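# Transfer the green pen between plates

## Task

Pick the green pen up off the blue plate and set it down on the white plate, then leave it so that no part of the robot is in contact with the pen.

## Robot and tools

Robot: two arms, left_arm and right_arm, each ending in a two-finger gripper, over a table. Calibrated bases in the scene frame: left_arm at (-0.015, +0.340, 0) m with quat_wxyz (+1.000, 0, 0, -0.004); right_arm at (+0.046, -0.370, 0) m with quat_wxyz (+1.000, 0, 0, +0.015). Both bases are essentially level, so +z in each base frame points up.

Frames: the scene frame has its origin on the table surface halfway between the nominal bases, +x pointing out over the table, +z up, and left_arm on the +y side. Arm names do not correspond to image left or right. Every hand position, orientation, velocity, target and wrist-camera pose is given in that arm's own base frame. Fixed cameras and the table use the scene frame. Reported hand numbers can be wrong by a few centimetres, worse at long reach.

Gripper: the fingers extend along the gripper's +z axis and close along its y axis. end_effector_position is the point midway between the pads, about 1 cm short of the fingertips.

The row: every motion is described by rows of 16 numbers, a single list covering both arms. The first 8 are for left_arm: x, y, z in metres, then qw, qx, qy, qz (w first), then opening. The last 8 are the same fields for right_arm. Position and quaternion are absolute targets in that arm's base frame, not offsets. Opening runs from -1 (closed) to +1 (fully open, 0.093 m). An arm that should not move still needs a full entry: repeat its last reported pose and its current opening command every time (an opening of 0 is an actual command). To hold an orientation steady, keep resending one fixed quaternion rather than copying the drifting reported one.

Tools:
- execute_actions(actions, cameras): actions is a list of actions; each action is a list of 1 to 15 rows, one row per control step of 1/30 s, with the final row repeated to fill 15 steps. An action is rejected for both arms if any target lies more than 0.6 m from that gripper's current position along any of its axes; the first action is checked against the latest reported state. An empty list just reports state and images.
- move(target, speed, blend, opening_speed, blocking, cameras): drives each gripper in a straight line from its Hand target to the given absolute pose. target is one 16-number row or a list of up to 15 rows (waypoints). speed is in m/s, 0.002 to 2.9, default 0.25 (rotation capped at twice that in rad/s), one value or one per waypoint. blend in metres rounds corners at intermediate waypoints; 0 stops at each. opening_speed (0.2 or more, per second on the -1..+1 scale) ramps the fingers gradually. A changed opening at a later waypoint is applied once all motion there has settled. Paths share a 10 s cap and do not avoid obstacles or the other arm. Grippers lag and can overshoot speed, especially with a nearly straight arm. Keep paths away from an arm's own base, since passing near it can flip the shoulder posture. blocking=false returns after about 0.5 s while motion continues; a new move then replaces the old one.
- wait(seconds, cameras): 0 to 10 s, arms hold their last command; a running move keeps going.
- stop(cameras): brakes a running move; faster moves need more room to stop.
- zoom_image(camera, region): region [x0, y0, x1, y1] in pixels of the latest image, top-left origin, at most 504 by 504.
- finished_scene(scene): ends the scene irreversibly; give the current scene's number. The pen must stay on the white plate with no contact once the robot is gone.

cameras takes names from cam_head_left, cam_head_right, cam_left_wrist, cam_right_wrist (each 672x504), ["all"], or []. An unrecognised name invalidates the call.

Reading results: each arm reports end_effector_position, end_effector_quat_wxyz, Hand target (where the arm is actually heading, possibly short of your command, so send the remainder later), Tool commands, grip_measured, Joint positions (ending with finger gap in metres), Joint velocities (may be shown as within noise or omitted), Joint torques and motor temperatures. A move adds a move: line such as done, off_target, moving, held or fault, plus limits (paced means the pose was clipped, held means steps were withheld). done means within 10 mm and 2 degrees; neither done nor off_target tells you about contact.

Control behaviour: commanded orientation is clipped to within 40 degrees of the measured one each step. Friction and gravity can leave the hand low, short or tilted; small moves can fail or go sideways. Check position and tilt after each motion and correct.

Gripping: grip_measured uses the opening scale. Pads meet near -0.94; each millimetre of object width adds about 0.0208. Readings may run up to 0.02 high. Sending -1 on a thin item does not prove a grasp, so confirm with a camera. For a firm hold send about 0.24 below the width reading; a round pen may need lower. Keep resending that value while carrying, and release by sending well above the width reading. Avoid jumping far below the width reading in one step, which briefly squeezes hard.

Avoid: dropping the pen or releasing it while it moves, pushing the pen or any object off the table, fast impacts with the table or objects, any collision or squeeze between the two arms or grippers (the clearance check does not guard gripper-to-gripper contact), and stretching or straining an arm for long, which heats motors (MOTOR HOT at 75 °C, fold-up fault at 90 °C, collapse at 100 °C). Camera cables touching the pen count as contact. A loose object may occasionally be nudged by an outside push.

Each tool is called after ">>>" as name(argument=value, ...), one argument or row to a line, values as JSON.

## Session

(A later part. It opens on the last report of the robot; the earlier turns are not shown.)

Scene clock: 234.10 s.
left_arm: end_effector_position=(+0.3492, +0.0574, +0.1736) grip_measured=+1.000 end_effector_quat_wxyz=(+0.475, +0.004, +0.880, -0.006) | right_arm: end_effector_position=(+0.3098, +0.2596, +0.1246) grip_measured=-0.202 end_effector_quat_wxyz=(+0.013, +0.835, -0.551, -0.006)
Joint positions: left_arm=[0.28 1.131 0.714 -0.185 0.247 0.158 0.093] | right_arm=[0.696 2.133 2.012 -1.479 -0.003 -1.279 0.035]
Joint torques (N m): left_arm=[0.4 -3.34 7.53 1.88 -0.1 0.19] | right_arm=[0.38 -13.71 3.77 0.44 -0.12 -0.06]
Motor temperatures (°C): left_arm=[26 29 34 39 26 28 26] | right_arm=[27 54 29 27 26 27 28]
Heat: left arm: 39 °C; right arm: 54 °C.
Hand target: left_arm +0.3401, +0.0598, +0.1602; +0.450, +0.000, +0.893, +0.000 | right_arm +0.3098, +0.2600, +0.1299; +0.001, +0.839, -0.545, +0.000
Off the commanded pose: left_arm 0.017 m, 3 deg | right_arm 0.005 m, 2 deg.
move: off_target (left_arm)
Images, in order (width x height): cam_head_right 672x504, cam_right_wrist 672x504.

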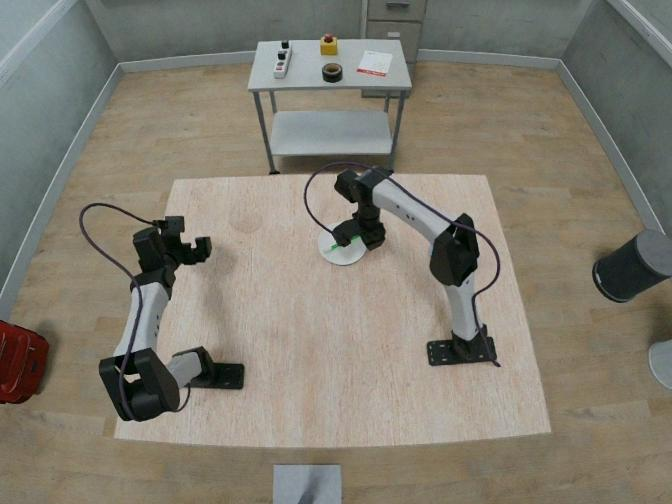

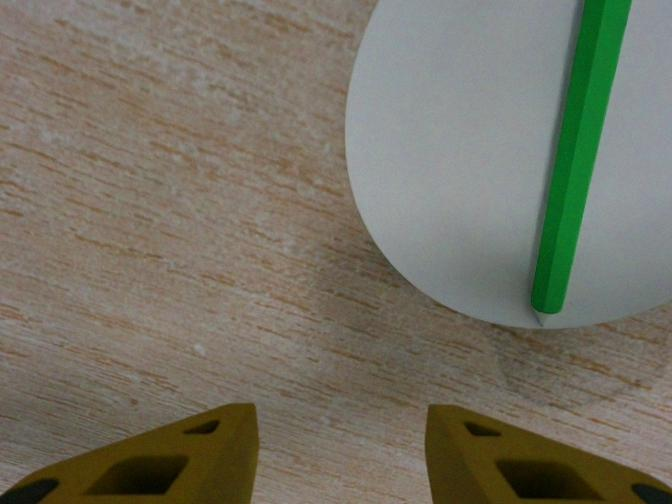

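>>> move(
  target=[0.34, 0.06, 0.16, 0.45, 0, 0.893, 0, 1, 0.30, 0.14, 0.17, 0, -0.8387, 0.5446, 0, -0.2],
  speed=0.25,
  cameras=["cam_head_left", "cam_head_right"],
)

>>> zoom_image(
  camera="cam_head_right",
  region=[290, 200, 400, 282],
)

Scene clock: 247.63 s.
left_arm: end_effector_position=(+0.3492, +0.0574, +0.1736) grip_measured=+1.000 end_effector_quat_wxyz=(+0.475, +0.004, +0.880, -0.006) | right_arm: end_effector_position=(+0.3091, +0.1429, +0.1688) grip_measured=-0.202 end_effector_quat_wxyz=(-0.008, +0.834, -0.552, +0.003)
Joint positions: left_arm=[0.28 1.131 0.714 -0.185 0.247 0.158 0.093] | right_arm=[0.432 1.831 1.76 -1.483 -0.003 -1.54 0.035]
Joint torques (N m): left_arm=[0.39 -3.34 7.53 1.88 -0.1 0.19] | right_arm=[0.57 -10.44 3.79 0.09 -0.12 -0.05]
Heat: left arm: 40 °C; right arm: 53 °C.
Hand target: left_arm +0.3401, +0.0598, +0.1602; +0.450, +0.000, +0.893, +0.000 | right_arm +0.2997, +0.1401, +0.1700; +0.001, +0.838, -0.545, -0.001
Off the commanded pose: left_arm 0.017 m, 3 deg | right_arm 0.010 m, 1 deg.
move: off_target (left_arm)
Images, in order (width x height): cam_head_left 672x504, cam_head_right 672x504.

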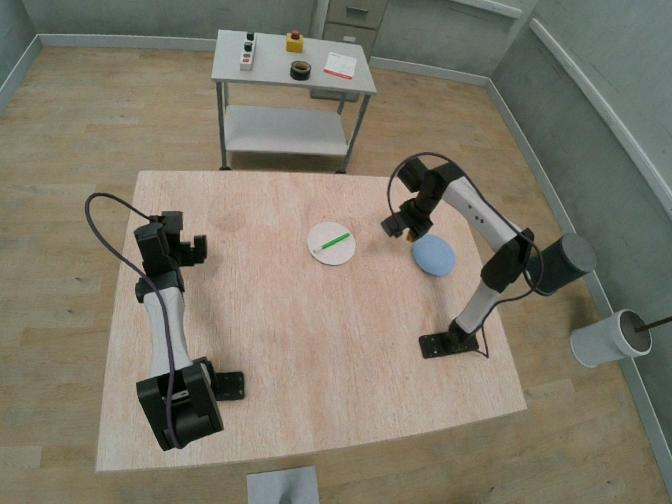

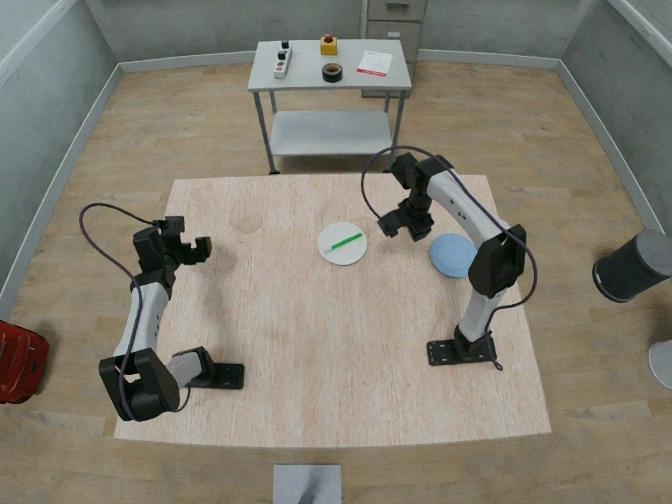

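Scaled by 4.582.

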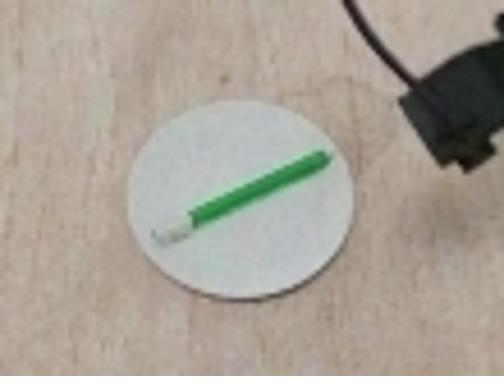

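The pen is resting fully inside the white plate's rim and the gripper is well clear of it.

>>> finished_scene(
  scene=2,
)

The scene is finished: the task was done.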